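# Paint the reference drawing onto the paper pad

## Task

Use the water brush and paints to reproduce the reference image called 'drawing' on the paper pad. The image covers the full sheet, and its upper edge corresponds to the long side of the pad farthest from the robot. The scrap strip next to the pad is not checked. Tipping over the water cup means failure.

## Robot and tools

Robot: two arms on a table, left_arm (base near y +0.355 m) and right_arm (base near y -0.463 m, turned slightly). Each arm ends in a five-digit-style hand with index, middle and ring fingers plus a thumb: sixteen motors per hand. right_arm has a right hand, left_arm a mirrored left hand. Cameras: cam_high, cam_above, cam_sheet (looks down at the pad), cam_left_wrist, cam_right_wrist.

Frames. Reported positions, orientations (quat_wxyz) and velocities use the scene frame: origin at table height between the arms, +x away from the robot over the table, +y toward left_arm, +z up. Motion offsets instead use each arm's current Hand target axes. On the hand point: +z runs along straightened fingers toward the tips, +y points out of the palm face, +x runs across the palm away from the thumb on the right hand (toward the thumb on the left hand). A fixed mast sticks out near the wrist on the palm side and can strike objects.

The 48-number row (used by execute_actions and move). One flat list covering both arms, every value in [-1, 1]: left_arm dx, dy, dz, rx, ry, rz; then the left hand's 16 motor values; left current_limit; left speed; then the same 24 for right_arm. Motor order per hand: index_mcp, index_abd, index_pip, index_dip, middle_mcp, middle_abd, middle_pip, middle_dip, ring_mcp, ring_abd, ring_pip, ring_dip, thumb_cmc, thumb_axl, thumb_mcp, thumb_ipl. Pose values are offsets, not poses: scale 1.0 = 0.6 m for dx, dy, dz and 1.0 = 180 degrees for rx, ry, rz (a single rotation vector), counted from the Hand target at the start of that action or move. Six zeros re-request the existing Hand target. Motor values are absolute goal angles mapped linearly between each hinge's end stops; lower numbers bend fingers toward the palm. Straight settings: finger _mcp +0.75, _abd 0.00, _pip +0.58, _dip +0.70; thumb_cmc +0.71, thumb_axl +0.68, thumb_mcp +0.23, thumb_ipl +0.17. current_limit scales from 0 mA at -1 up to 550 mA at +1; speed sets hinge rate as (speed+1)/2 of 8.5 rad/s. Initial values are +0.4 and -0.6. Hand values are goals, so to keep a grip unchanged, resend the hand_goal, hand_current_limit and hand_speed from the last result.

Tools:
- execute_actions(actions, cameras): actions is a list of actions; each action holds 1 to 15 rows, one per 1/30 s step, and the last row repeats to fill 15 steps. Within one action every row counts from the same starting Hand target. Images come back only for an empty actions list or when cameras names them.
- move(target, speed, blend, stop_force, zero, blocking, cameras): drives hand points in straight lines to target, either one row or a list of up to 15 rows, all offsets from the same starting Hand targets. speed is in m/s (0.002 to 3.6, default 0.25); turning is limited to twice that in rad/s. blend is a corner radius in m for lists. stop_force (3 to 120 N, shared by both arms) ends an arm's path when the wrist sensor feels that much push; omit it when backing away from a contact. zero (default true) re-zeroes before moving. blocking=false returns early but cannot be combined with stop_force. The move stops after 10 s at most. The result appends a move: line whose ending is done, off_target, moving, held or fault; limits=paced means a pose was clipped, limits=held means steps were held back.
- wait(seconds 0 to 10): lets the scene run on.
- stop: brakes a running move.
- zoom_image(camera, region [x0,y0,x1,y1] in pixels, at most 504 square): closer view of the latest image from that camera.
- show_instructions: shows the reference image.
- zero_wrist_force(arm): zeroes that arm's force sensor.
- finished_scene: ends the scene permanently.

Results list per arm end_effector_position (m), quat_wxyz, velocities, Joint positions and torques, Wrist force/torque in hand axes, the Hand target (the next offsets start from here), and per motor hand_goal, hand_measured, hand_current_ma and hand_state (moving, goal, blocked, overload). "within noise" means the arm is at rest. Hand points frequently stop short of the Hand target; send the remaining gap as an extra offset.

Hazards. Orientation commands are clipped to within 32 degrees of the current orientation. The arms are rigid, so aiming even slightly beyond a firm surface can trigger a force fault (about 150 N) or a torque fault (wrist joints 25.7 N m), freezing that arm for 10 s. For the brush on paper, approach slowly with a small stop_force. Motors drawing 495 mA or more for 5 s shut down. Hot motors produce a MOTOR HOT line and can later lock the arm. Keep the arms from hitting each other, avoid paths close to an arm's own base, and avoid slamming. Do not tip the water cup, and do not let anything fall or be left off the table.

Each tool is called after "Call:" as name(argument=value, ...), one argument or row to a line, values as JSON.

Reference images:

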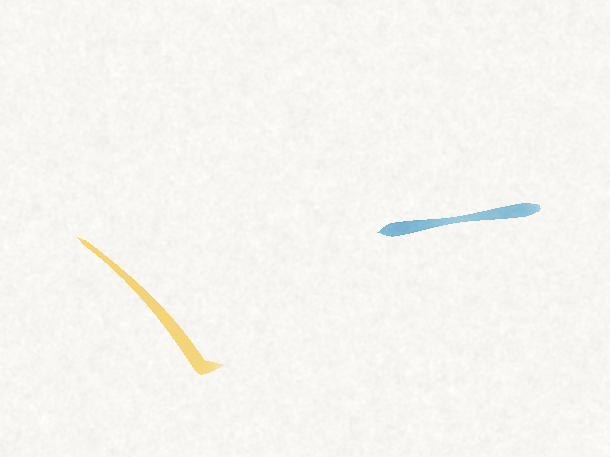

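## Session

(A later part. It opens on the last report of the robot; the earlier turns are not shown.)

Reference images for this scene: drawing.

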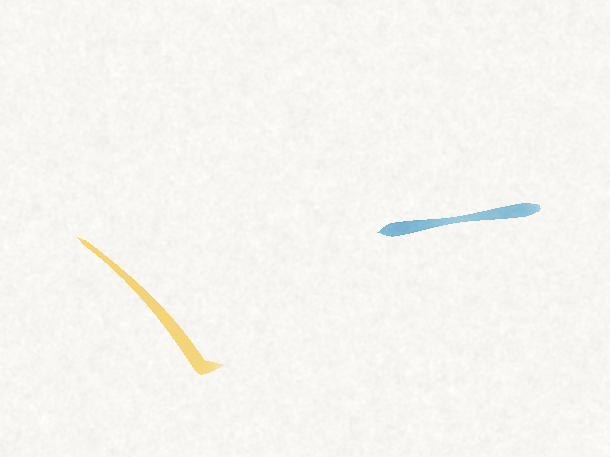

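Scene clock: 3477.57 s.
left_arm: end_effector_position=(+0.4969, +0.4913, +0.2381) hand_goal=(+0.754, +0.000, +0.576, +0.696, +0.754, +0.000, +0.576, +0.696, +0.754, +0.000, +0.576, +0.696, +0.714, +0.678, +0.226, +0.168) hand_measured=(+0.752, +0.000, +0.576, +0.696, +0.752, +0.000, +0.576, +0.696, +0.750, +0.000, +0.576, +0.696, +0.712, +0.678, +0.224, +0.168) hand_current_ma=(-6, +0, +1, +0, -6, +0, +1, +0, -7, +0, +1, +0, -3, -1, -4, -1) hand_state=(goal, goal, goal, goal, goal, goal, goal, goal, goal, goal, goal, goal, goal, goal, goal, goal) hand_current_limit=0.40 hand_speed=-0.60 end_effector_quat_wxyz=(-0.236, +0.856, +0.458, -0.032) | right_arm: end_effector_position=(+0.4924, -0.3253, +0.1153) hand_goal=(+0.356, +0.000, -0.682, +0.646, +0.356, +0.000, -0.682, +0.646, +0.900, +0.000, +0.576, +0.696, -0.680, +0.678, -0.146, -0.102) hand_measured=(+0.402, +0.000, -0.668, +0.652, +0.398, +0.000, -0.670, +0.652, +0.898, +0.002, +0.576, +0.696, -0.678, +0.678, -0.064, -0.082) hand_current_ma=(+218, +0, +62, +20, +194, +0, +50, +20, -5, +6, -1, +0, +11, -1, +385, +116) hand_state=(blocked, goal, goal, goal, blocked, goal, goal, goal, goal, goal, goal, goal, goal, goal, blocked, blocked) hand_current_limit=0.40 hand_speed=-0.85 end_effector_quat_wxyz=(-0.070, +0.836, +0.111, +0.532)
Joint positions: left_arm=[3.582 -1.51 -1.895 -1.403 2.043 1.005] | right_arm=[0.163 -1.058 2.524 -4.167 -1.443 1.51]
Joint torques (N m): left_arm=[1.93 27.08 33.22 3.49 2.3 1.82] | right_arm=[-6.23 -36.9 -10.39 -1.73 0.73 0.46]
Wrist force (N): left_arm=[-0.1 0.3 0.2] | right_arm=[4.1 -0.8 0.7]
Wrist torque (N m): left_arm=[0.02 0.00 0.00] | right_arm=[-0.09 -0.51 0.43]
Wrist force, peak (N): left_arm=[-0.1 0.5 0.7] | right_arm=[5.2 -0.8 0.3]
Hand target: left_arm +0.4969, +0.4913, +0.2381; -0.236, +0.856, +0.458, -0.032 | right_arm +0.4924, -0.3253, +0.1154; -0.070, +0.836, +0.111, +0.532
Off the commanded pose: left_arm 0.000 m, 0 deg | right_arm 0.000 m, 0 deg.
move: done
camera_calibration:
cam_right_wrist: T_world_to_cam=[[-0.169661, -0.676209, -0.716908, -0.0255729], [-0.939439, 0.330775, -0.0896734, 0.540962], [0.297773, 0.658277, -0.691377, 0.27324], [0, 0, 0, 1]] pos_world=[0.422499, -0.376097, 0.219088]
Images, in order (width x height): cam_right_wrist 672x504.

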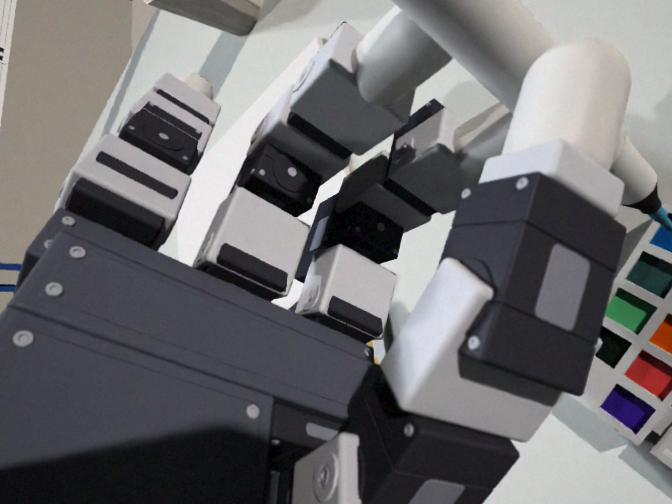

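Call:
move(
  target=[
    [0,0,0,0,0,0,0.754,0,0.576,0.696,0.754,0,0.576,0.696,0.754,0,0.576,0.696,0.714,0.678,0.226,0.168,0.4,-0.6,0.03681,-0.36816,0.11857,0,0,0,0.356,0,-0.683,0.645,0.356,0,-0.683,0.645,0.9,0,0.576,0.696,-0.681,0.677,-0.146,-0.1027,0.4,-0.85],
    [0,0,0,0,0,0,0.754,0,0.576,0.696,0.754,0,0.576,0.696,0.754,0,0.576,0.696,0.714,0.678,0.226,0.168,0.4,-0.6,0.00003,-0.36981,0.13621,0,0,0,0.356,0,-0.683,0.645,0.356,0,-0.683,0.645,0.9,0,0.576,0.696,-0.681,0.677,-0.146,-0.1027,0.4,-0.85],
    [0,0,0,0,0,0,0.754,0,0.576,0.696,0.754,0,0.576,0.696,0.754,0,0.576,0.696,0.714,0.678,0.226,0.168,0.4,-0.6,-0.00933,-0.37625,0.1425,0,0,0,0.356,0,-0.683,0.645,0.356,0,-0.683,0.645,0.9,0,0.576,0.696,-0.681,0.677,-0.146,-0.1027,0.4,-0.85],
    [0,0,0,0,0,0,0.754,0,0.576,0.696,0.754,0,0.576,0.696,0.754,0,0.576,0.696,0.714,0.678,0.226,0.168,0.4,-0.6,-0.00618,-0.40355,0.14916,0,0,0,0.356,0,-0.683,0.645,0.356,0,-0.683,0.645,0.9,0,0.576,0.696,-0.681,0.677,-0.146,-0.1027,0.4,-0.85],
    [0,0,0,0,0,0,0.754,0,0.576,0.696,0.754,0,0.576,0.696,0.754,0,0.576,0.696,0.714,0.678,0.226,0.168,0.4,-0.6,0.00805,-0.41318,0.14538,0,0,0,0.356,0,-0.683,0.645,0.356,0,-0.683,0.645,0.9,0,0.576,0.696,-0.681,0.677,-0.146,-0.1027,0.4,-0.85],
    [0,0,0,0,0,0,0.754,0,0.576,0.696,0.754,0,0.576,0.696,0.754,0,0.576,0.696,0.714,0.678,0.226,0.168,0.4,-0.6,0.04219,-0.41475,0.12994,0,0,0,0.356,0,-0.683,0.645,0.356,0,-0.683,0.645,0.9,0,0.576,0.696,-0.681,0.677,-0.146,-0.1027,0.4,-0.85],
    [0,0,0,0,0,0,0.754,0,0.576,0.696,0.754,0,0.576,0.696,0.754,0,0.576,0.696,0.714,0.678,0.226,0.168,0.4,-0.6,0,0,0,0,0,0,0.356,0,-0.683,0.645,0.356,0,-0.683,0.645,0.9,0,0.576,0.696,-0.681,0.677,-0.146,-0.1027,0.4,-0.85],
  ],
  speed=[0.3,0.06,0.04,0.04,0.04,0.1,0.3],
  blend=[0.005,0,0.002,0.003,0.002,0.005,0],
  cameras=["cam_sheet","cam_right_wrist"],
)

Call:
zoom_image(
  camera="cam_sheet",
  region=[340, 340, 500, 430],
)

Call:
zoom_image(
  camera="cam_right_wrist",
  region=[572, 170, 672, 270],
)

Call:
zoom_image(
  camera="cam_sheet",
  region=[215, 250, 285, 310],
)

Scene clock: 3520.67 s.
left_arm: end_effector_position=(+0.4969, +0.4913, +0.2381) hand_goal=(+0.754, +0.000, +0.576, +0.696, +0.754, +0.000, +0.576, +0.696, +0.754, +0.000, +0.576, +0.696, +0.714, +0.678, +0.226, +0.168) hand_measured=(+0.752, +0.000, +0.576, +0.696, +0.752, +0.000, +0.576, +0.696, +0.750, +0.000, +0.576, +0.696, +0.712, +0.678, +0.224, +0.168) hand_current_ma=(-6, +0, +1, +0, -6, +0, +1, +0, -7, +0, +1, +0, -3, -1, -4, -1) hand_state=(goal, goal, goal, goal, goal, goal, goal, goal, goal, goal, goal, goal, goal, goal, goal, goal) hand_current_limit=0.40 hand_speed=-0.60 end_effector_quat_wxyz=(-0.236, +0.856, +0.458, -0.032) | right_arm: end_effector_position=(+0.4924, -0.3253, +0.1154) hand_goal=(+0.356, +0.000, -0.682, +0.646, +0.356, +0.000, -0.682, +0.646, +0.900, +0.000, +0.576, +0.696, -0.680, +0.678, -0.146, -0.102) hand_measured=(+0.402, +0.000, -0.668, +0.652, +0.398, +0.000, -0.670, +0.652, +0.898, +0.002, +0.576, +0.696, -0.678, +0.678, -0.064, -0.082) hand_current_ma=(+218, +0, +62, +20, +194, +0, +50, +20, -5, +6, -1, +0, +11, -1, +385, +116) hand_state=(blocked, goal, goal, goal, blocked, goal, goal, goal, goal, goal, goal, goal, goal, goal, blocked, blocked) hand_current_limit=0.40 hand_speed=-0.85 end_effector_quat_wxyz=(-0.070, +0.836, +0.111, +0.532) end_effector_velocity=(+0.000, -0.001, +0.000) end_effector_angular_velocity=(+0.000, +0.001, +0.001)
Joint positions: left_arm=[3.582 -1.51 -1.895 -1.403 2.043 1.005] | right_arm=[0.163 -1.059 2.524 -4.166 -1.443 1.511]
Joint velocities: left_arm=[within noise] | right_arm=[-0.004 0 0.002 -0.001 0.005 -0.002]
Joint torques (N m): left_arm=[2.09 27.57 32.69 3.41 2.27 1.76] | right_arm=[-4.97 -17.4 4.55 -3.32 1.39 -1.26]
Wrist force (N): left_arm=[-0.2 -0.1 0.6] | right_arm=[4.2 -0.7 0.7]
Wrist torque (N m): left_arm=[-0.06 0.03 0.01] | right_arm=[-0.08 -0.52 0.29]
Wrist force, peak (N): left_arm=[0.1 -0.4 0.7] | right_arm=[5.5 -2.5 0.4]
Hand target: left_arm +0.4969, +0.4913, +0.2381; -0.236, +0.856, +0.458, -0.032 | right_arm +0.4924, -0.3253, +0.1154; -0.070, +0.836, +0.111, +0.532
Off the commanded pose: left_arm 0.000 m, 0 deg | right_arm 0.000 m, 0 deg.
move: done
camera_calibration:
cam_right_wrist: T_world_to_cam=[[-0.169709, -0.676124, -0.716976, -0.025417], [-0.939395, 0.330896, -0.0896873, 0.541095], [0.297885, 0.658304, -0.691304, 0.273226], [0, 0, 0, 1]] pos_world=[0.422599, -0.376097, 0.219188]
Images, in order (width x height): cam_sheet 672x504, cam_right_wrist 672x504.

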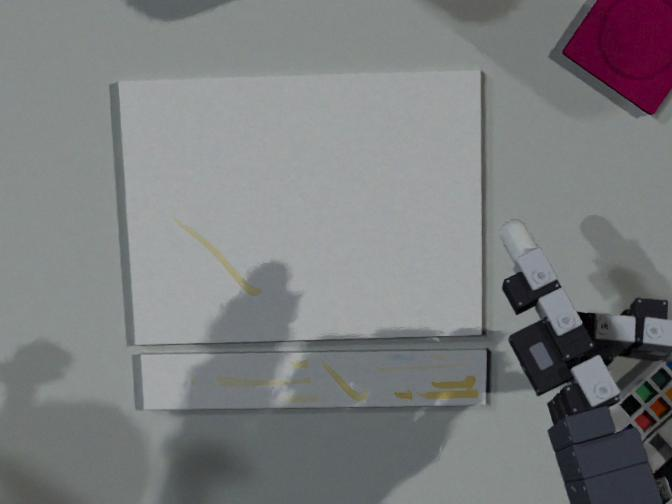

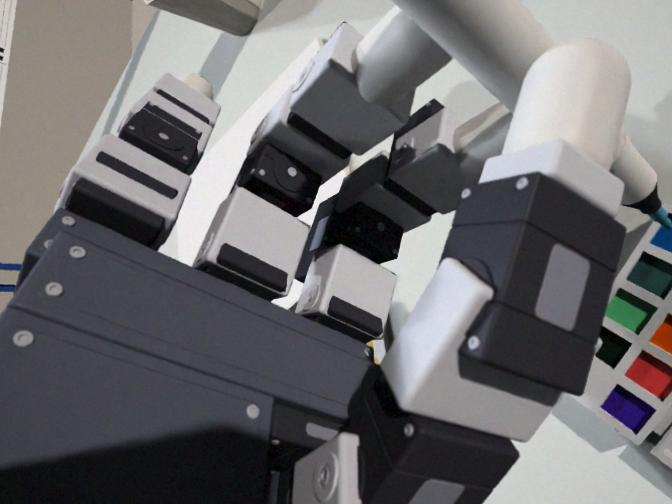

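Scaled by 3.150 from the camera's 672x504 image, which has a finer 960x720 frame.

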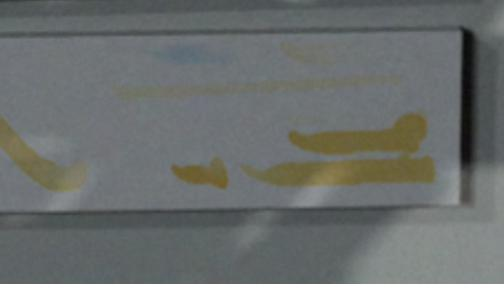

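Scaled by 5.040 from the camera's 672x504 image, which has a finer 960x720 frame.

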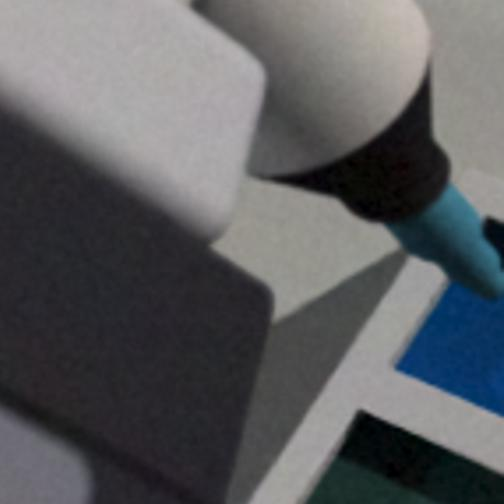

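Scaled by 7.200 from the camera's 672x504 image, which has a finer 960x720 frame.

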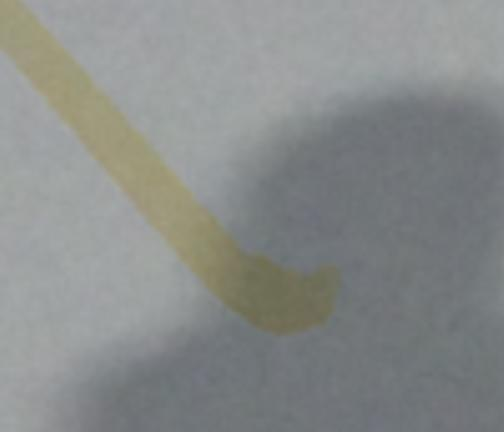

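Call:
zoom_image(
  camera="cam_sheet",
  region=[315, 350, 385, 410],
)

Call:
zoom_image(
  camera="cam_sheet",
  region=[165, 210, 235, 270],
)

Call:
move(
  target=[
    [0,0,0,0,0,0,0.754,0,0.576,0.696,0.754,0,0.576,0.696,0.754,0,0.576,0.696,0.714,0.678,0.226,0.168,0.4,-0.6,-0.05793,0,0.02703,0,0,0,0.356,0,-0.683,0.645,0.356,0,-0.683,0.645,0.9,0,0.576,0.696,-0.681,0.677,-0.146,-0.1027,0.4,-0.85],
    [0,0,0,0,0,0,0.754,0,0.576,0.696,0.754,0,0.576,0.696,0.754,0,0.576,0.696,0.714,0.678,0.226,0.168,0.4,-0.6,-0.05622,0.00108,0.03067,0,0,0,0.356,0,-0.683,0.645,0.356,0,-0.683,0.645,0.9,0,0.576,0.696,-0.681,0.677,-0.146,-0.1027,0.4,-0.85],
    [0,0,0,0,0,0,0.754,0,0.576,0.696,0.754,0,0.576,0.696,0.754,0,0.576,0.696,0.714,0.678,0.226,0.168,0.4,-0.6,-0.05747,-0.00402,0.02801,0,0,0,0.356,0,-0.683,0.645,0.356,0,-0.683,0.645,0.9,0,0.576,0.696,-0.681,0.677,-0.146,-0.1027,0.4,-0.85],
    [0,0,0,0,0,0,0.754,0,0.576,0.696,0.754,0,0.576,0.696,0.754,0,0.576,0.696,0.714,0.678,0.226,0.168,0.4,-0.6,-0.05964,-0.00108,0.02339,0,0,0,0.356,0,-0.683,0.645,0.356,0,-0.683,0.645,0.9,0,0.576,0.696,-0.681,0.677,-0.146,-0.1027,0.4,-0.85],
    [0,0,0,0,0,0,0.754,0,0.576,0.696,0.754,0,0.576,0.696,0.754,0,0.576,0.696,0.714,0.678,0.226,0.168,0.4,-0.6,-0.05839,0.00402,0.02605,0,0,0,0.356,0,-0.683,0.645,0.356,0,-0.683,0.645,0.9,0,0.576,0.696,-0.681,0.677,-0.146,-0.1027,0.4,-0.85],
    [0,0,0,0,0,0,0.754,0,0.576,0.696,0.754,0,0.576,0.696,0.754,0,0.576,0.696,0.714,0.678,0.226,0.168,0.4,-0.6,-0.05622,0.00108,0.03067,0,0,0,0.356,0,-0.683,0.645,0.356,0,-0.683,0.645,0.9,0,0.576,0.696,-0.681,0.677,-0.146,-0.1027,0.4,-0.85],
    [0,0,0,0,0,0,0.754,0,0.576,0.696,0.754,0,0.576,0.696,0.754,0,0.576,0.696,0.714,0.678,0.226,0.168,0.4,-0.6,-0.05747,-0.00402,0.02801,0,0,0,0.356,0,-0.683,0.645,0.356,0,-0.683,0.645,0.9,0,0.576,0.696,-0.681,0.677,-0.146,-0.1027,0.4,-0.85],
    [0,0,0,0,0,0,0.754,0,0.576,0.696,0.754,0,0.576,0.696,0.754,0,0.576,0.696,0.714,0.678,0.226,0.168,0.4,-0.6,-0.05964,-0.00108,0.02339,0,0,0,0.356,0,-0.683,0.645,0.356,0,-0.683,0.645,0.9,0,0.576,0.696,-0.681,0.677,-0.146,-0.1027,0.4,-0.85],
    [0,0,0,0,0,0,0.754,0,0.576,0.696,0.754,0,0.576,0.696,0.754,0,0.576,0.696,0.714,0.678,0.226,0.168,0.4,-0.6,-0.05839,0.00402,0.02605,0,0,0,0.356,0,-0.683,0.645,0.356,0,-0.683,0.645,0.9,0,0.576,0.696,-0.681,0.677,-0.146,-0.1027,0.4,-0.85],
    [0,0,0,0,0,0,0.754,0,0.576,0.696,0.754,0,0.576,0.696,0.754,0,0.576,0.696,0.714,0.678,0.226,0.168,0.4,-0.6,-0.05622,0.00108,0.03067,0,0,0,0.356,0,-0.683,0.645,0.356,0,-0.683,0.645,0.9,0,0.576,0.696,-0.681,0.677,-0.146,-0.1027,0.4,-0.85],
    [0,0,0,0,0,0,0.754,0,0.576,0.696,0.754,0,0.576,0.696,0.754,0,0.576,0.696,0.714,0.678,0.226,0.168,0.4,-0.6,-0.05747,-0.00402,0.02801,0,0,0,0.356,0,-0.683,0.645,0.356,0,-0.683,0.645,0.9,0,0.576,0.696,-0.681,0.677,-0.146,-0.1027,0.4,-0.85],
    [0,0,0,0,0,0,0.754,0,0.576,0.696,0.754,0,0.576,0.696,0.754,0,0.576,0.696,0.714,0.678,0.226,0.168,0.4,-0.6,-0.05793,0,0.02703,0,0,0,0.356,0,-0.683,0.645,0.356,0,-0.683,0.645,0.9,0,0.576,0.696,-0.681,0.677,-0.146,-0.1027,0.4,-0.85],
  ],
  speed=[0.06,0.005,0.005,0.005,0.005,0.005,0.005,0.005,0.005,0.005,0.005,0.005],
  blend=[0.001,0.0005,0.0005,0.0005,0.0005,0.0005,0.0005,0.0005,0.0005,0.0005,0.0005,0],
  cameras=["cam_right_wrist"],
)

Call:
zoom_image(
  camera="cam_right_wrist",
  region=[572, 170, 672, 270],
)

Scaled by 7.200 from the camera's 672x504 image, which has a finer 960x720 frame.

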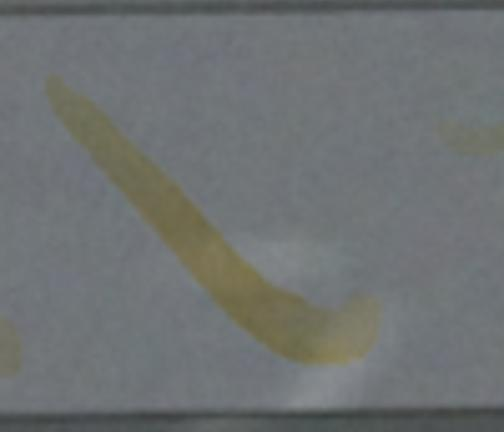

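Scaled by 7.200 from the camera's 672x504 image, which has a finer 960x720 frame.

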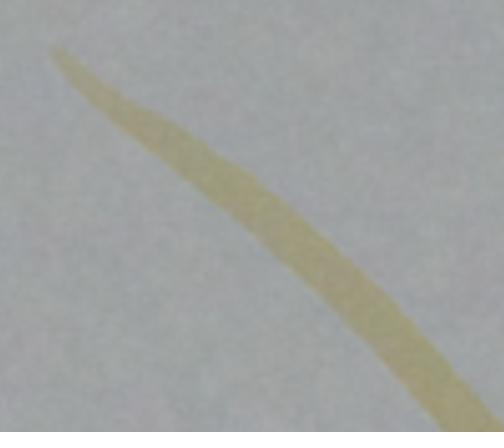

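Scene clock: 3595.13 s.
left_arm: end_effector_position=(+0.4969, +0.4913, +0.2381) hand_goal=(+0.754, +0.000, +0.576, +0.696, +0.754, +0.000, +0.576, +0.696, +0.754, +0.000, +0.576, +0.696, +0.714, +0.678, +0.226, +0.168) hand_measured=(+0.752, +0.000, +0.576, +0.696, +0.752, +0.000, +0.576, +0.696, +0.750, +0.000, +0.576, +0.696, +0.712, +0.678, +0.224, +0.168) hand_current_ma=(-6, +0, +1, +0, -6, +0, +1, +0, -7, +0, +1, +0, -3, -1, -4, -1) hand_state=(goal, goal, goal, goal, goal, goal, goal, goal, goal, goal, goal, goal, goal, goal, goal, goal) hand_current_limit=0.40 hand_speed=-0.60 end_effector_quat_wxyz=(-0.236, +0.856, +0.458, -0.032) | right_arm: end_effector_position=(+0.4924, -0.3254, +0.0770) hand_goal=(+0.356, +0.000, -0.682, +0.646, +0.356, +0.000, -0.682, +0.646, +0.900, +0.000, +0.576, +0.696, -0.680, +0.678, -0.146, -0.102) hand_measured=(+0.402, +0.000, -0.668, +0.652, +0.398, +0.000, -0.670, +0.652, +0.898, +0.002, +0.576, +0.696, -0.678, +0.678, -0.064, -0.082) hand_current_ma=(+218, +0, +62, +20, +194, +0, +50, +20, -5, +6, -1, +0, +11, -1, +385, +116) hand_state=(blocked, goal, goal, goal, blocked, goal, goal, goal, goal, goal, goal, goal, goal, goal, blocked, blocked) hand_current_limit=0.40 hand_speed=-0.85 end_effector_quat_wxyz=(-0.070, +0.836, +0.111, +0.532)
Joint positions: left_arm=[3.582 -1.51 -1.895 -1.403 2.043 1.005] | right_arm=[0.163 -0.904 2.509 -4.306 -1.443 1.51]
Joint torques (N m): left_arm=[1.52 27.76 33.03 3.46 2.21 1.9] | right_arm=[6.51 -20.33 3.13 -3.81 -0.07 -1.19]
Wrist force (N): left_arm=[-0.1 -0.4 0.2] | right_arm=[4.1 -0.9 0.7]
Wrist torque (N m): left_arm=[-0.06 0.01 0.02] | right_arm=[-0.10 -0.50 0.42]
Wrist force, peak (N): left_arm=[-0.1 -0.2 0.9] | right_arm=[4.7 -0.6 0.5]
Hand target: left_arm +0.4969, +0.4913, +0.2381; -0.236, +0.856, +0.458, -0.032 | right_arm +0.4924, -0.3254, +0.0770; -0.070, +0.836, +0.111, +0.532
Off the commanded pose: left_arm 0.000 m, 0 deg | right_arm 0.000 m, 0 deg.
move: done
camera_calibration:
cam_right_wrist: T_world_to_cam=[[-0.169608, -0.676228, -0.716903, -0.0531112], [-0.939449, 0.330738, -0.0897138, 0.537652], [0.297774, 0.658277, -0.691377, 0.246796], [0, 0, 0, 1]] pos_world=[0.422599, -0.376197, 0.180788]
Images, in order (width x height): cam_right_wrist 672x504.

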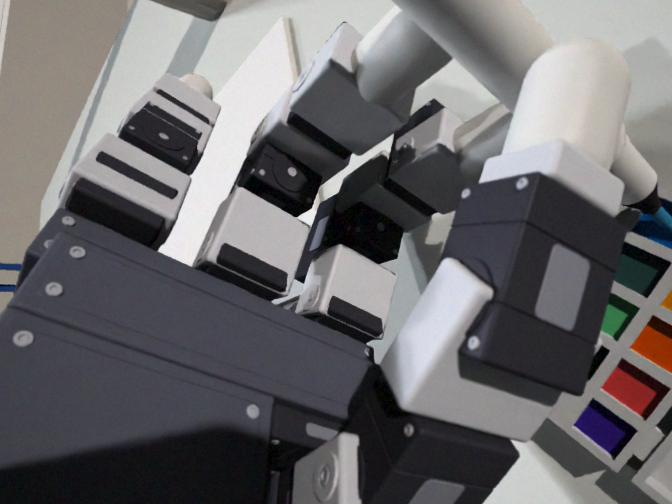

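Scaled by 5.040 from the camera's 672x504 image, which has a finer 960x720 frame.

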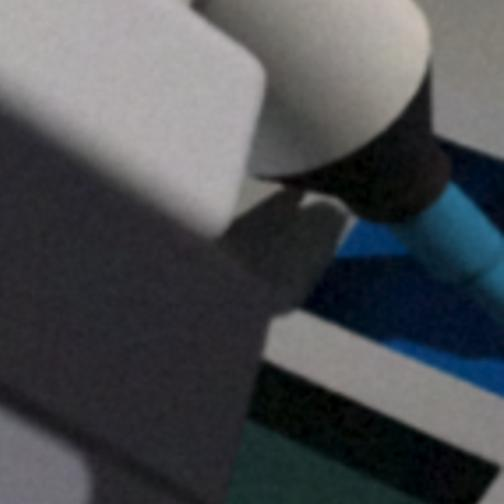

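Call:
move(
  target=[
    [0,0,0,0,0,0,0.754,0,0.576,0.696,0.754,0,0.576,0.696,0.754,0,0.576,0.696,0.714,0.678,0.226,0.168,0.4,-0.6,0.05793,0.0001,-0.02703,0,0,0,0.356,0,-0.683,0.645,0.356,0,-0.683,0.645,0.9,0,0.576,0.696,-0.681,0.677,-0.146,-0.1027,0.4,-0.85],
    [0,0,0,0,0,0,0.754,0,0.576,0.696,0.754,0,0.576,0.696,0.754,0,0.576,0.696,0.714,0.678,0.226,0.168,0.4,-0.6,0.0921,-0.58262,0.08546,0,0,0,0.356,0,-0.683,0.645,0.356,0,-0.683,0.645,0.9,0,0.576,0.696,-0.681,0.677,-0.146,-0.1027,0.4,-0.85],
    [0,0,0,0,0,0,0.754,0,0.576,0.696,0.754,0,0.576,0.696,0.754,0,0.576,0.696,0.714,0.678,0.226,0.168,0.4,-0.6,0.05533,-0.58428,0.1031,0,0,0,0.356,0,-0.683,0.645,0.356,0,-0.683,0.645,0.9,0,0.576,0.696,-0.681,0.677,-0.146,-0.1027,0.4,-0.85],
    [0,0,0,0,0,0,0.754,0,0.576,0.696,0.754,0,0.576,0.696,0.754,0,0.576,0.696,0.714,0.678,0.226,0.168,0.4,-0.6,0.04596,-0.59072,0.10938,0,0,0,0.356,0,-0.683,0.645,0.356,0,-0.683,0.645,0.9,0,0.576,0.696,-0.681,0.677,-0.146,-0.1027,0.4,-0.85],
    [0,0,0,0,0,0,0.754,0,0.576,0.696,0.754,0,0.576,0.696,0.754,0,0.576,0.696,0.714,0.678,0.226,0.168,0.4,-0.6,0.04837,-0.6116,0.11448,0,0,0,0.356,0,-0.683,0.645,0.356,0,-0.683,0.645,0.9,0,0.576,0.696,-0.681,0.677,-0.146,-0.1027,0.4,-0.85],
    [0,0,0,0,0,0,0.754,0,0.576,0.696,0.754,0,0.576,0.696,0.754,0,0.576,0.696,0.714,0.678,0.226,0.168,0.4,-0.6,0.06261,-0.62122,0.11071,0,0,0,0.356,0,-0.683,0.645,0.356,0,-0.683,0.645,0.9,0,0.576,0.696,-0.681,0.677,-0.146,-0.1027,0.4,-0.85],
    [0,0,0,0,0,0,0.754,0,0.576,0.696,0.754,0,0.576,0.696,0.754,0,0.576,0.696,0.714,0.678,0.226,0.168,0.4,-0.6,0.09667,-0.62221,0.09512,0,0,0,0.356,0,-0.683,0.645,0.356,0,-0.683,0.645,0.9,0,0.576,0.696,-0.681,0.677,-0.146,-0.1027,0.4,-0.85],
    [0,0,0,0,0,0,0.754,0,0.576,0.696,0.754,0,0.576,0.696,0.754,0,0.576,0.696,0.714,0.678,0.226,0.168,0.4,-0.6,0.05793,0.0001,-0.02703,0,0,0,0.356,0,-0.683,0.645,0.356,0,-0.683,0.645,0.9,0,0.576,0.696,-0.681,0.677,-0.146,-0.1027,0.4,-0.85],
  ],
  speed=[0.09,0.3,0.06,0.04,0.04,0.04,0.1,0.3],
  blend=[0.01,0.005,0,0.002,0.003,0.002,0.005,0],
  cameras=["cam_sheet","cam_right_wrist"],
)

Call:
zoom_image(
  camera="cam_sheet",
  region=[200, 340, 380, 430],
)

Call:
zoom_image(
  camera="cam_right_wrist",
  region=[572, 170, 672, 270],
)

Scene clock: 3639.63 s.
left_arm: end_effector_position=(+0.4969, +0.4913, +0.2381) hand_goal=(+0.754, +0.000, +0.576, +0.696, +0.754, +0.000, +0.576, +0.696, +0.754, +0.000, +0.576, +0.696, +0.714, +0.678, +0.226, +0.168) hand_measured=(+0.752, +0.000, +0.576, +0.696, +0.752, +0.000, +0.576, +0.696, +0.750, +0.000, +0.576, +0.696, +0.712, +0.678, +0.224, +0.168) hand_current_ma=(-6, +0, +1, +0, -6, +0, +1, +0, -7, +0, +1, +0, -3, -1, -4, -1) hand_state=(goal, goal, goal, goal, goal, goal, goal, goal, goal, goal, goal, goal, goal, goal, goal, goal) hand_current_limit=0.40 hand_speed=-0.60 end_effector_quat_wxyz=(-0.236, +0.856, +0.458, -0.032) | right_arm: end_effector_position=(+0.4924, -0.3254, +0.1154) hand_goal=(+0.356, +0.000, -0.682, +0.646, +0.356, +0.000, -0.682, +0.646, +0.900, +0.000, +0.576, +0.696, -0.680, +0.678, -0.146, -0.102) hand_measured=(+0.402, +0.000, -0.668, +0.652, +0.398, +0.000, -0.670, +0.652, +0.898, +0.002, +0.576, +0.696, -0.678, +0.678, -0.064, -0.082) hand_current_ma=(+218, +0, +62, +20, +194, +0, +50, +20, -4, +6, -1, +0, +11, -1, +385, +116) hand_state=(blocked, goal, goal, goal, blocked, goal, goal, goal, goal, goal, goal, goal, goal, goal, blocked, blocked) hand_current_limit=0.40 hand_speed=-0.85 end_effector_quat_wxyz=(-0.070, +0.836, +0.111, +0.532) end_effector_velocity=(+0.000, +0.000, +0.000) end_effector_angular_velocity=(+0.000, +0.000, +0.002)
Joint positions: left_arm=[3.582 -1.51 -1.895 -1.403 2.043 1.005] | right_arm=[0.163 -1.059 2.524 -4.166 -1.443 1.51]
Joint velocities: left_arm=[within noise] | right_arm=[-0.003 -0.001 0.001 0 0.005 -0.002]
Joint torques (N m): left_arm=[2.03 27.28 33.37 3.27 2.37 1.76] | right_arm=[-5.93 -16.31 2.35 -3.65 1.43 -1.52]
Wrist force (N): left_arm=[-0.4 -0.3 0.5] | right_arm=[4.3 -0.7 0.8]
Wrist torque (N m): left_arm=[-0.07 0.05 -0.01] | right_arm=[-0.10 -0.53 0.29]
Wrist force, peak (N): left_arm=[0.2 0.2 0.8] | right_arm=[4.8 -3.5 0.9]
Hand target: left_arm +0.4969, +0.4913, +0.2381; -0.236, +0.856, +0.458, -0.032 | right_arm +0.4924, -0.3254, +0.1154; -0.070, +0.836, +0.111, +0.532
Off the commanded pose: left_arm 0.000 m, 0 deg | right_arm 0.000 m, 0 deg.
move: done
camera_calibration:
cam_right_wrist: T_world_to_cam=[[-0.169688, -0.67608, -0.717023, -0.0254663], [-0.939405, 0.330874, -0.0896646, 0.541119], [0.297865, 0.65836, -0.691259, 0.273311], [0, 0, 0, 1]] pos_world=[0.422599, -0.376197, 0.219188]
Images, in order (width x height): cam_sheet 672x504, cam_right_wrist 672x504.

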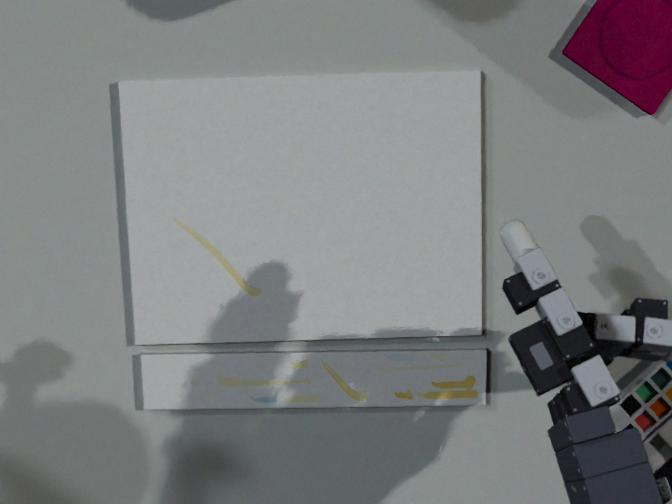

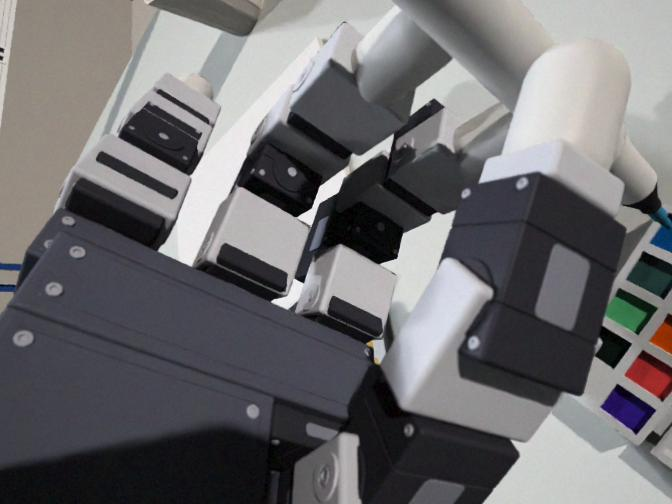

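Scaled by 2.800 from the camera's 672x504 image, which has a finer 960x720 frame.

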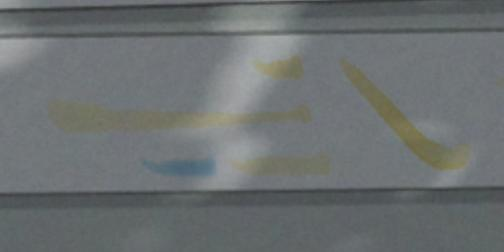

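Scaled by 5.040 from the camera's 672x504 image, which has a finer 960x720 frame.

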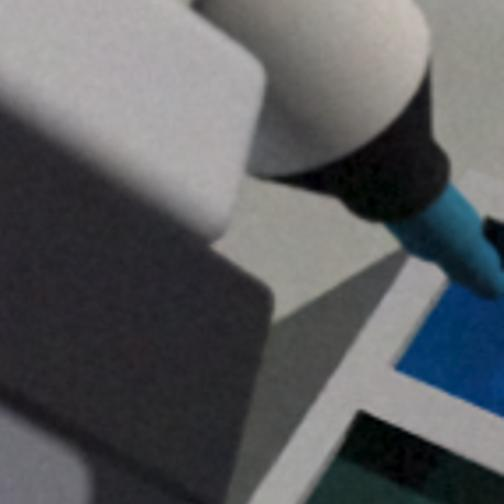

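Call:
zoom_image(
  camera="cam_sheet",
  region=[240, 370, 310, 430],
)

Scaled by 7.200 from the camera's 672x504 image, which has a finer 960x720 frame.

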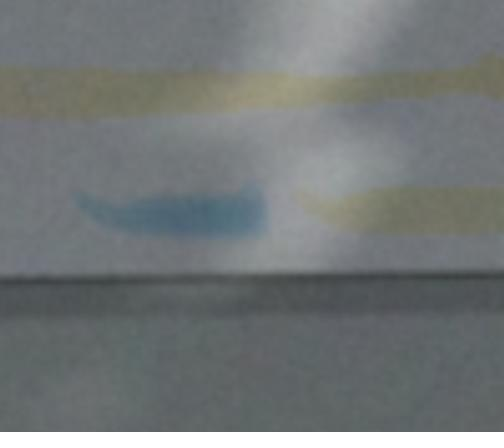

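Call:
move(
  target=[
    [0,0,0,0,0,0,0.754,0,0.576,0.696,0.754,0,0.576,0.696,0.754,0,0.576,0.696,0.714,0.678,0.226,0.168,0.4,-0.6,-0.05793,0,0.02703,0,0,0,0.356,0,-0.683,0.645,0.356,0,-0.683,0.645,0.9,0,0.576,0.696,-0.681,0.677,-0.146,-0.1027,0.4,-0.85],
    [0,0,0,0,0,0,0.754,0,0.576,0.696,0.754,0,0.576,0.696,0.754,0,0.576,0.696,0.714,0.678,0.226,0.168,0.4,-0.6,-0.05622,0.00108,0.03067,0,0,0,0.356,0,-0.683,0.645,0.356,0,-0.683,0.645,0.9,0,0.576,0.696,-0.681,0.677,-0.146,-0.1027,0.4,-0.85],
    [0,0,0,0,0,0,0.754,0,0.576,0.696,0.754,0,0.576,0.696,0.754,0,0.576,0.696,0.714,0.678,0.226,0.168,0.4,-0.6,-0.05747,-0.00402,0.02801,0,0,0,0.356,0,-0.683,0.645,0.356,0,-0.683,0.645,0.9,0,0.576,0.696,-0.681,0.677,-0.146,-0.1027,0.4,-0.85],
    [0,0,0,0,0,0,0.754,0,0.576,0.696,0.754,0,0.576,0.696,0.754,0,0.576,0.696,0.714,0.678,0.226,0.168,0.4,-0.6,-0.05964,-0.00108,0.02339,0,0,0,0.356,0,-0.683,0.645,0.356,0,-0.683,0.645,0.9,0,0.576,0.696,-0.681,0.677,-0.146,-0.1027,0.4,-0.85],
    [0,0,0,0,0,0,0.754,0,0.576,0.696,0.754,0,0.576,0.696,0.754,0,0.576,0.696,0.714,0.678,0.226,0.168,0.4,-0.6,-0.05839,0.00402,0.02605,0,0,0,0.356,0,-0.683,0.645,0.356,0,-0.683,0.645,0.9,0,0.576,0.696,-0.681,0.677,-0.146,-0.1027,0.4,-0.85],
    [0,0,0,0,0,0,0.754,0,0.576,0.696,0.754,0,0.576,0.696,0.754,0,0.576,0.696,0.714,0.678,0.226,0.168,0.4,-0.6,-0.05622,0.00108,0.03067,0,0,0,0.356,0,-0.683,0.645,0.356,0,-0.683,0.645,0.9,0,0.576,0.696,-0.681,0.677,-0.146,-0.1027,0.4,-0.85],
    [0,0,0,0,0,0,0.754,0,0.576,0.696,0.754,0,0.576,0.696,0.754,0,0.576,0.696,0.714,0.678,0.226,0.168,0.4,-0.6,-0.05747,-0.00402,0.02801,0,0,0,0.356,0,-0.683,0.645,0.356,0,-0.683,0.645,0.9,0,0.576,0.696,-0.681,0.677,-0.146,-0.1027,0.4,-0.85],
    [0,0,0,0,0,0,0.754,0,0.576,0.696,0.754,0,0.576,0.696,0.754,0,0.576,0.696,0.714,0.678,0.226,0.168,0.4,-0.6,-0.05964,-0.00108,0.02339,0,0,0,0.356,0,-0.683,0.645,0.356,0,-0.683,0.645,0.9,0,0.576,0.696,-0.681,0.677,-0.146,-0.1027,0.4,-0.85],
    [0,0,0,0,0,0,0.754,0,0.576,0.696,0.754,0,0.576,0.696,0.754,0,0.576,0.696,0.714,0.678,0.226,0.168,0.4,-0.6,-0.05839,0.00402,0.02605,0,0,0,0.356,0,-0.683,0.645,0.356,0,-0.683,0.645,0.9,0,0.576,0.696,-0.681,0.677,-0.146,-0.1027,0.4,-0.85],
    [0,0,0,0,0,0,0.754,0,0.576,0.696,0.754,0,0.576,0.696,0.754,0,0.576,0.696,0.714,0.678,0.226,0.168,0.4,-0.6,-0.05622,0.00108,0.03067,0,0,0,0.356,0,-0.683,0.645,0.356,0,-0.683,0.645,0.9,0,0.576,0.696,-0.681,0.677,-0.146,-0.1027,0.4,-0.85],
    [0,0,0,0,0,0,0.754,0,0.576,0.696,0.754,0,0.576,0.696,0.754,0,0.576,0.696,0.714,0.678,0.226,0.168,0.4,-0.6,-0.05747,-0.00402,0.02801,0,0,0,0.356,0,-0.683,0.645,0.356,0,-0.683,0.645,0.9,0,0.576,0.696,-0.681,0.677,-0.146,-0.1027,0.4,-0.85],
    [0,0,0,0,0,0,0.754,0,0.576,0.696,0.754,0,0.576,0.696,0.754,0,0.576,0.696,0.714,0.678,0.226,0.168,0.4,-0.6,-0.05793,0,0.02703,0,0,0,0.356,0,-0.683,0.645,0.356,0,-0.683,0.645,0.9,0,0.576,0.696,-0.681,0.677,-0.146,-0.1027,0.4,-0.85],
    [0,0,0,0,0,0,0.754,0,0.576,0.696,0.754,0,0.576,0.696,0.754,0,0.576,0.696,0.714,0.678,0.226,0.168,0.4,-0.6,0,0,0,0,0,0,0.356,0,-0.683,0.645,0.356,0,-0.683,0.645,0.9,0,0.576,0.696,-0.681,0.677,-0.146,-0.1027,0.4,-0.85],
  ],
  speed=[0.07,0.005,0.005,0.005,0.005,0.005,0.005,0.005,0.005,0.005,0.005,0.005,0.09],
  blend=[0.001,0.0005,0.0005,0.0005,0.0005,0.0005,0.0005,0.0005,0.0005,0.0005,0.0005,0.0005,0],
  cameras=[],
)

Call:
move(
  target=[
    [0,0,0,0,0,0,0.754,0,0.576,0.696,0.754,0,0.576,0.696,0.754,0,0.576,0.696,0.714,0.678,0.226,0.168,0.4,-0.6,0.04204,-0.42207,0.1296,0,0,0,0.356,0,-0.683,0.645,0.356,0,-0.683,0.645,0.9,0,0.576,0.696,-0.681,0.677,-0.146,-0.1027,0.4,-0.85],
    [0,0,0,0,0,0,0.754,0,0.576,0.696,0.754,0,0.576,0.696,0.754,0,0.576,0.696,0.714,0.678,0.226,0.168,0.4,-0.6,0.00525,-0.4236,0.14721,0,0,0,0.356,0,-0.683,0.645,0.356,0,-0.683,0.645,0.9,0,0.576,0.696,-0.681,0.677,-0.146,-0.1027,0.4,-0.85],
    [0,0,0,0,0,0,0.754,0,0.576,0.696,0.754,0,0.576,0.696,0.754,0,0.576,0.696,0.714,0.678,0.226,0.168,0.4,-0.6,-0.00431,-0.42843,0.15311,0,0,0,0.356,0,-0.683,0.645,0.356,0,-0.683,0.645,0.9,0,0.576,0.696,-0.681,0.677,-0.146,-0.1027,0.4,-0.85],
    [0,0,0,0,0,0,0.754,0,0.576,0.696,0.754,0,0.576,0.696,0.754,0,0.576,0.696,0.714,0.678,0.226,0.168,0.4,-0.6,-0.00357,-0.43486,0.15468,0,0,0,0.356,0,-0.683,0.645,0.356,0,-0.683,0.645,0.9,0,0.576,0.696,-0.681,0.677,-0.146,-0.1027,0.4,-0.85],
    [0,0,0,0,0,0,0.754,0,0.576,0.696,0.754,0,0.576,0.696,0.754,0,0.576,0.696,0.714,0.678,0.226,0.168,0.4,-0.6,0.01048,-0.44288,0.15051,0,0,0,0.356,0,-0.683,0.645,0.356,0,-0.683,0.645,0.9,0,0.576,0.696,-0.681,0.677,-0.146,-0.1027,0.4,-0.85],
    [0,0,0,0,0,0,0.754,0,0.576,0.696,0.754,0,0.576,0.696,0.754,0,0.576,0.696,0.714,0.678,0.226,0.168,0.4,-0.6,0.04443,-0.44283,0.13467,0,0,0,0.356,0,-0.683,0.645,0.356,0,-0.683,0.645,0.9,0,0.576,0.696,-0.681,0.677,-0.146,-0.1027,0.4,-0.85],
    [0,0,0,0,0,0,0.754,0,0.576,0.696,0.754,0,0.576,0.696,0.754,0,0.576,0.696,0.714,0.678,0.226,0.168,0.4,-0.6,0.0223,-0.40269,0.13304,0,0,0,0.356,0,-0.683,0.645,0.356,0,-0.683,0.645,0.9,0,0.576,0.696,-0.681,0.677,-0.146,-0.1027,0.4,-0.85],
  ],
  speed=[0.3,0.06,0.04,0.04,0.04,0.1,0.1],
  blend=[0.005,0,0.002,0.002,0.002,0.005,0],
  cameras=["cam_right_wrist","cam_sheet"],
)

Call:
zoom_image(
  camera="cam_right_wrist",
  region=[572, 170, 672, 270],
)

Call:
zoom_image(
  camera="cam_right_wrist",
  region=[552, 180, 672, 420],
)

Scene clock: 3734.43 s.
left_arm: end_effector_position=(+0.4969, +0.4913, +0.2381) hand_goal=(+0.754, +0.000, +0.576, +0.696, +0.754, +0.000, +0.576, +0.696, +0.754, +0.000, +0.576, +0.696, +0.714, +0.678, +0.226, +0.168) hand_measured=(+0.752, +0.000, +0.576, +0.696, +0.752, +0.000, +0.576, +0.696, +0.750, +0.000, +0.576, +0.696, +0.712, +0.678, +0.224, +0.168) hand_current_ma=(-6, +0, +1, +0, -6, +0, +1, +0, -7, +0, +1, +0, -3, -1, -4, -1) hand_state=(goal, goal, goal, goal, goal, goal, goal, goal, goal, goal, goal, goal, goal, goal, goal, goal) hand_current_limit=0.40 hand_speed=-0.60 end_effector_quat_wxyz=(-0.236, +0.856, +0.458, -0.032) | right_arm: end_effector_position=(+0.4924, -0.3254, +0.1153) hand_goal=(+0.356, +0.000, -0.682, +0.646, +0.356, +0.000, -0.682, +0.646, +0.900, +0.000, +0.576, +0.696, -0.680, +0.678, -0.146, -0.102) hand_measured=(+0.402, +0.000, -0.668, +0.652, +0.398, +0.000, -0.670, +0.652, +0.898, +0.002, +0.576, +0.696, -0.678, +0.678, -0.064, -0.082) hand_current_ma=(+218, +0, +62, +20, +194, +0, +50, +20, -4, +6, -1, +0, +11, -1, +385, +116) hand_state=(blocked, goal, goal, goal, blocked, goal, goal, goal, goal, goal, goal, goal, goal, goal, blocked, blocked) hand_current_limit=0.40 hand_speed=-0.85 end_effector_quat_wxyz=(-0.070, +0.836, +0.111, +0.532)
Joint positions: left_arm=[3.582 -1.51 -1.895 -1.403 2.043 1.005] | right_arm=[0.163 -1.058 2.524 -4.167 -1.443 1.51]
Joint torques (N m): left_arm=[2.01 27.54 33.62 3.34 2.29 1.87] | right_arm=[9.1 -37.34 -8.63 -1.56 -1.24 0.86]
Wrist force (N): left_arm=[-0.2 -0.1 0.3] | right_arm=[4.1 -0.7 0.5]
Wrist torque (N m): left_arm=[-0.03 0.03 -0.01] | right_arm=[-0.06 -0.50 0.43]
Wrist force, peak (N): left_arm=[-0.1 0.0 0.8] | right_arm=[5.0 -0.7 0.2]
Hand target: left_arm +0.4969, +0.4913, +0.2381; -0.236, +0.856, +0.458, -0.032 | right_arm +0.4924, -0.3254, +0.1154; -0.070, +0.836, +0.111, +0.532
Off the commanded pose: left_arm 0.000 m, 0 deg | right_arm 0.000 m, 0 deg.
move: done
No camera images: "cameras" was empty.

Scene clock: 3737.47 s.
left_arm: end_effector_position=(+0.4969, +0.4913, +0.2381) hand_goal=(+0.754, +0.000, +0.576, +0.696, +0.754, +0.000, +0.576, +0.696, +0.754, +0.000, +0.576, +0.696, +0.714, +0.678, +0.226, +0.168) hand_measured=(+0.752, +0.000, +0.576, +0.696, +0.752, +0.000, +0.576, +0.696, +0.750, +0.000, +0.576, +0.696, +0.712, +0.678, +0.224, +0.168) hand_current_ma=(-6, +0, +1, +0, -6, +0, +1, +0, -7, +0, +1, +0, -3, -1, -4, -1) hand_state=(goal, goal, goal, goal, goal, goal, goal, goal, goal, goal, goal, goal, goal, goal, goal, goal) hand_current_limit=0.40 hand_speed=-0.60 end_effector_quat_wxyz=(-0.236, +0.856, +0.458, -0.032) | right_arm: end_effector_position=(+0.5047, -0.0718, +0.0936) hand_goal=(+0.356, +0.000, -0.682, +0.646, +0.356, +0.000, -0.682, +0.646, +0.900, +0.000, +0.576, +0.696, -0.680, +0.678, -0.146, -0.102) hand_measured=(+0.402, +0.000, -0.668, +0.652, +0.398, +0.000, -0.670, +0.652, +0.898, +0.002, +0.576, +0.696, -0.678, +0.678, -0.064, -0.082) hand_current_ma=(+218, +0, +62, +20, +194, +0, +50, +20, -4, +6, -1, +0, +11, -1, +385, +116) hand_state=(blocked, goal, goal, goal, blocked, goal, goal, goal, goal, goal, goal, goal, goal, goal, blocked, blocked) hand_current_limit=0.40 hand_speed=-0.85 end_effector_quat_wxyz=(-0.070, +0.836, +0.111, +0.532)
Joint positions: left_arm=[3.582 -1.51 -1.895 -1.403 2.043 1.005] | right_arm=[0.751 -0.842 1.985 -3.807 -1.973 1.77]
Joint torques (N m): left_arm=[2.35 26.88 32.48 3.29 2.29 1.88] | right_arm=[-0.17 -45.92 -3.41 -3.52 -0.95 1.16]
Wrist force (N): left_arm=[0.1 -0.2 0.4] | right_arm=[4.2 -0.7 0.6]
Wrist torque (N m): left_arm=[-0.04 -0.02 0.02] | right_arm=[-0.07 -0.52 0.35]
Wrist force, peak (N): left_arm=[-0.3 0.0 0.9] | right_arm=[4.8 -3.5 0.8]
Hand target: left_arm +0.4969, +0.4913, +0.2381; -0.236, +0.856, +0.458, -0.032 | right_arm +0.5047, -0.0718, +0.0936; -0.070, +0.836, +0.111, +0.532
Off the commanded pose: left_arm 0.000 m, 0 deg | right_arm 0.000 m, 0 deg.
move: done
camera_calibration:
cam_right_wrist: T_world_to_cam=[[-0.169702, -0.676301, -0.716811, 0.132309], [-0.939432, 0.330791, -0.0896898, 0.466807], [0.297772, 0.658175, -0.691475, 0.0876099], [0, 0, 0, 1]] pos_world=[0.434899, -0.122598, 0.197288]
Images, in order (width x height): cam_sheet 672x504, cam_right_wrist 672x504.

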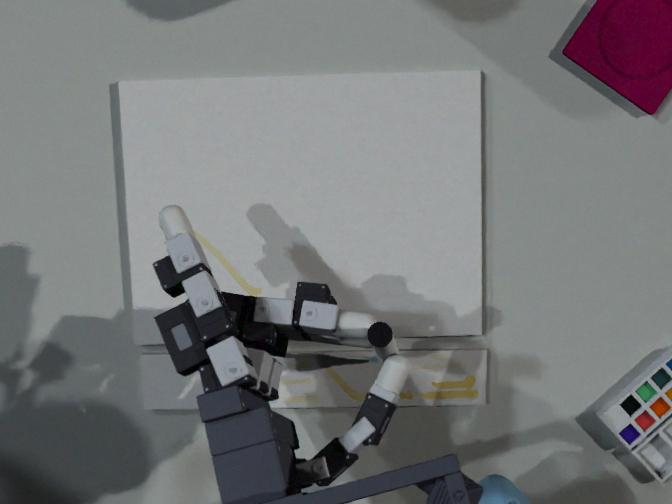

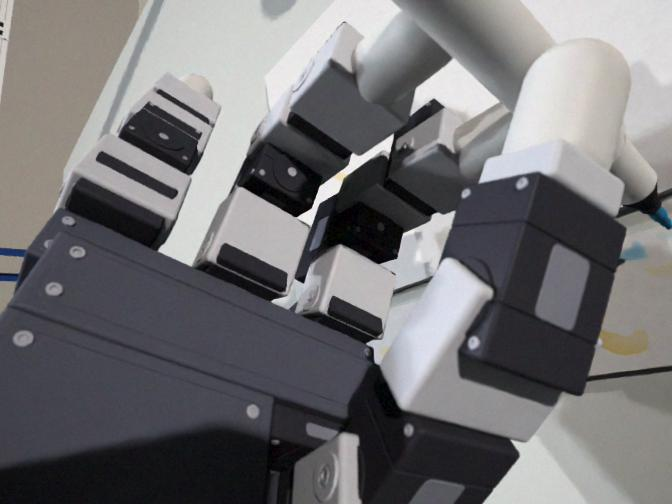

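Scaled by 5.040 from the camera's 672x504 image, which has a finer 960x720 frame.

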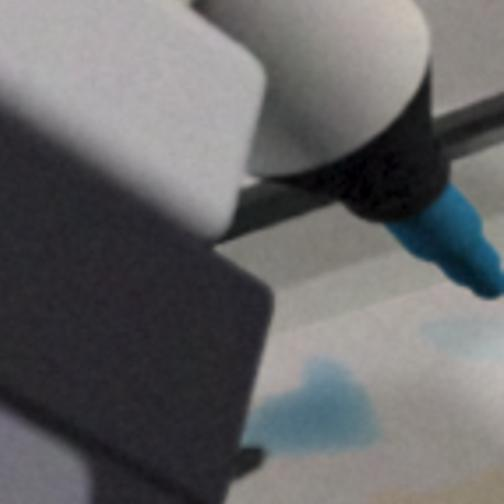

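Scaled by 2.100 from the camera's 672x504 image, which has a finer 960x720 frame.

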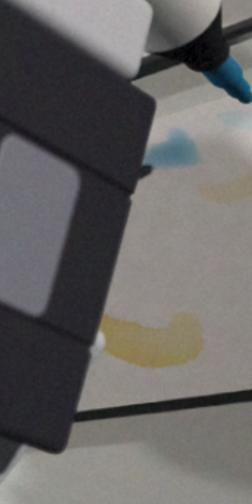

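Call:
move(
  target=[
    [0,0,0,0,0,0,0.754,0,0.576,0.696,0.754,0,0.576,0.696,0.754,0,0.576,0.696,0.714,0.678,0.226,0.168,0.4,-0.6,0.03017,0,-0.01408,0,0,0,0.356,0,-0.683,0.645,0.356,0,-0.683,0.645,0.9,0,0.576,0.696,-0.681,0.677,-0.146,-0.1027,0.4,-0.85],
    [0,0,0,0,0,0,0.754,0,0.576,0.696,0.754,0,0.576,0.696,0.754,0,0.576,0.696,0.714,0.678,0.226,0.168,0.4,-0.6,-0.02249,0.40207,-0.13268,0,0,0,0.356,0,-0.683,0.645,0.356,0,-0.683,0.645,0.9,0,0.576,0.696,-0.681,0.677,-0.146,-0.1027,0.4,-0.85],
    [0,0,0,0,0,0,0.754,0,0.576,0.696,0.754,0,0.576,0.696,0.754,0,0.576,0.696,0.714,0.678,0.226,0.168,0.4,-0.6,-0.08042,0.402,-0.10564,0,0,0,0.356,0,-0.683,0.645,0.356,0,-0.683,0.645,0.9,0,0.576,0.696,-0.681,0.677,-0.146,-0.1027,0.4,-0.85],
    [0,0,0,0,0,0,0.754,0,0.576,0.696,0.754,0,0.576,0.696,0.754,0,0.576,0.696,0.714,0.678,0.226,0.168,0.4,-0.6,-0.07871,0.40308,-0.102,0,0,0,0.356,0,-0.683,0.645,0.356,0,-0.683,0.645,0.9,0,0.576,0.696,-0.681,0.677,-0.146,-0.1027,0.4,-0.85],
    [0,0,0,0,0,0,0.754,0,0.576,0.696,0.754,0,0.576,0.696,0.754,0,0.576,0.696,0.714,0.678,0.226,0.168,0.4,-0.6,-0.07996,0.39798,-0.10466,0,0,0,0.356,0,-0.683,0.645,0.356,0,-0.683,0.645,0.9,0,0.576,0.696,-0.681,0.677,-0.146,-0.1027,0.4,-0.85],
    [0,0,0,0,0,0,0.754,0,0.576,0.696,0.754,0,0.576,0.696,0.754,0,0.576,0.696,0.714,0.678,0.226,0.168,0.4,-0.6,-0.08213,0.40092,-0.10928,0,0,0,0.356,0,-0.683,0.645,0.356,0,-0.683,0.645,0.9,0,0.576,0.696,-0.681,0.677,-0.146,-0.1027,0.4,-0.85],
    [0,0,0,0,0,0,0.754,0,0.576,0.696,0.754,0,0.576,0.696,0.754,0,0.576,0.696,0.714,0.678,0.226,0.168,0.4,-0.6,-0.08088,0.40602,-0.10662,0,0,0,0.356,0,-0.683,0.645,0.356,0,-0.683,0.645,0.9,0,0.576,0.696,-0.681,0.677,-0.146,-0.1027,0.4,-0.85],
    [0,0,0,0,0,0,0.754,0,0.576,0.696,0.754,0,0.576,0.696,0.754,0,0.576,0.696,0.714,0.678,0.226,0.168,0.4,-0.6,-0.07871,0.40308,-0.102,0,0,0,0.356,0,-0.683,0.645,0.356,0,-0.683,0.645,0.9,0,0.576,0.696,-0.681,0.677,-0.146,-0.1027,0.4,-0.85],
    [0,0,0,0,0,0,0.754,0,0.576,0.696,0.754,0,0.576,0.696,0.754,0,0.576,0.696,0.714,0.678,0.226,0.168,0.4,-0.6,-0.07996,0.39798,-0.10466,0,0,0,0.356,0,-0.683,0.645,0.356,0,-0.683,0.645,0.9,0,0.576,0.696,-0.681,0.677,-0.146,-0.1027,0.4,-0.85],
    [0,0,0,0,0,0,0.754,0,0.576,0.696,0.754,0,0.576,0.696,0.754,0,0.576,0.696,0.714,0.678,0.226,0.168,0.4,-0.6,-0.08042,0.402,-0.10564,0,0,0,0.356,0,-0.683,0.645,0.356,0,-0.683,0.645,0.9,0,0.576,0.696,-0.681,0.677,-0.146,-0.1027,0.4,-0.85],
    [0,0,0,0,0,0,0.754,0,0.576,0.696,0.754,0,0.576,0.696,0.754,0,0.576,0.696,0.714,0.678,0.226,0.168,0.4,-0.6,-0.02249,0.40207,-0.13268,0,0,0,0.356,0,-0.683,0.645,0.356,0,-0.683,0.645,0.9,0,0.576,0.696,-0.681,0.677,-0.146,-0.1027,0.4,-0.85],
    [0,0,0,0,0,0,0.754,0,0.576,0.696,0.754,0,0.576,0.696,0.754,0,0.576,0.696,0.714,0.678,0.226,0.168,0.4,-0.6,0.10604,0.13572,0.1818,0,0,0,0.356,0,-0.683,0.645,0.356,0,-0.683,0.645,0.9,0,0.576,0.696,-0.681,0.677,-0.146,-0.1027,0.4,-0.85],
    [0,0,0,0,0,0,0.754,0,0.576,0.696,0.754,0,0.576,0.696,0.754,0,0.576,0.696,0.714,0.678,0.226,0.168,0.4,-0.6,0.07858,0.13569,0.19462,0,0,0,0.356,0,-0.683,0.645,0.356,0,-0.683,0.645,0.9,0,0.576,0.696,-0.681,0.677,-0.146,-0.1027,0.4,-0.85],
  ],
  speed=[0.1,0.3,0.07,0.005,0.005,0.005,0.005,0.005,0.005,0.005,0.09,0.3,0.06],
  blend=[0.008,0.005,0.001,0.0005,0.0005,0.0005,0.0005,0.0005,0.0005,0.0005,0.01,0.005,0],
  cameras=["cam_right_wrist"],
)

Call:
zoom_image(
  camera="cam_right_wrist",
  region=[572, 170, 672, 270],
)

Scene clock: 3815.63 s.
left_arm: end_effector_position=(+0.4969, +0.4913, +0.2381) hand_goal=(+0.754, +0.000, +0.576, +0.696, +0.754, +0.000, +0.576, +0.696, +0.754, +0.000, +0.576, +0.696, +0.714, +0.678, +0.226, +0.168) hand_measured=(+0.752, +0.000, +0.576, +0.696, +0.752, +0.000, +0.576, +0.696, +0.750, +0.000, +0.576, +0.696, +0.712, +0.678, +0.224, +0.168) hand_current_ma=(-6, +0, +1, +0, -6, +0, +1, +0, -7, +0, +1, +0, -3, -1, -4, -1) hand_state=(goal, goal, goal, goal, goal, goal, goal, goal, goal, goal, goal, goal, goal, goal, goal, goal) hand_current_limit=0.40 hand_speed=-0.60 end_effector_quat_wxyz=(-0.236, +0.856, +0.458, -0.032) | right_arm: end_effector_position=(+0.6474, -0.1176, +0.0870) hand_goal=(+0.356, +0.000, -0.682, +0.646, +0.356, +0.000, -0.682, +0.646, +0.900, +0.000, +0.576, +0.696, -0.680, +0.678, -0.146, -0.102) hand_measured=(+0.402, +0.000, -0.668, +0.652, +0.398, +0.000, -0.670, +0.652, +0.898, +0.002, +0.576, +0.696, -0.678, +0.678, -0.064, -0.082) hand_current_ma=(+218, +0, +62, +20, +194, +0, +50, +20, -5, +6, -1, +0, +11, -1, +385, +116) hand_state=(blocked, goal, goal, goal, blocked, goal, goal, goal, goal, goal, goal, goal, goal, goal, blocked, blocked) hand_current_limit=0.40 hand_speed=-0.85 end_effector_quat_wxyz=(-0.070, +0.836, +0.111, +0.532)
Joint positions: left_arm=[3.582 -1.51 -1.895 -1.403 2.043 1.005] | right_arm=[0.524 -0.75 1.786 -3.731 -1.77 1.665]
Joint torques (N m): left_arm=[1.54 26.63 33.06 3.34 2.31 2.01] | right_arm=[6.35 -58.52 -5.33 -0.56 -1.08 -2.09]
Wrist force (N): left_arm=[-0.1 -0.4 0.4] | right_arm=[4.0 -0.9 0.5]
Wrist torque (N m): left_arm=[-0.08 0.02 0.02] | right_arm=[-0.09 -0.49 0.36]
Wrist force, peak (N): left_arm=[-0.6 0.2 0.7] | right_arm=[5.3 -2.6 2.2]
Hand target: left_arm +0.4969, +0.4913, +0.2381; -0.236, +0.856, +0.458, -0.032 | right_arm +0.6473, -0.1176, +0.0870; -0.070, +0.836, +0.111, +0.532
Off the commanded pose: left_arm 0.000 m, 0 deg | right_arm 0.000 m, 0 deg.
move: done
camera_calibration:
cam_right_wrist: T_world_to_cam=[[-0.169625, -0.676102, -0.717017, 0.120831], [-0.939417, 0.330829, -0.0897132, 0.61533], [0.297865, 0.65836, -0.691259, 0.0706637], [0, 0, 0, 1]] pos_world=[0.577499, -0.168397, 0.190688]
Images, in order (width x height): cam_right_wrist 672x504.

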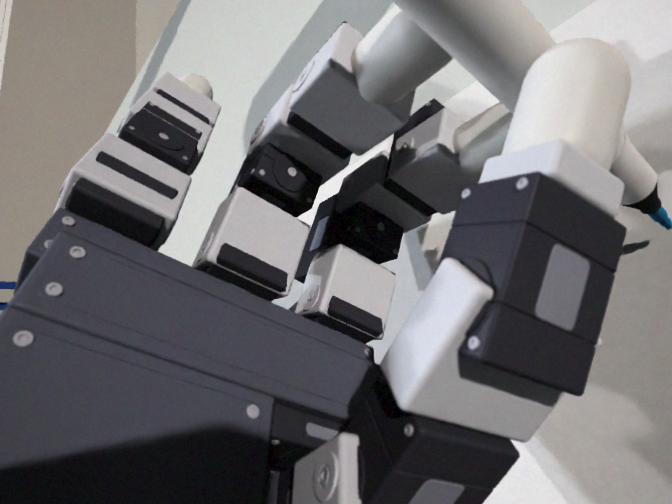

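Scaled by 5.040 from the camera's 672x504 image, which has a finer 960x720 frame.

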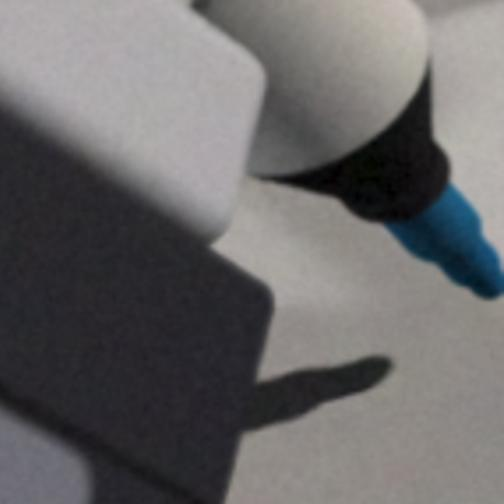

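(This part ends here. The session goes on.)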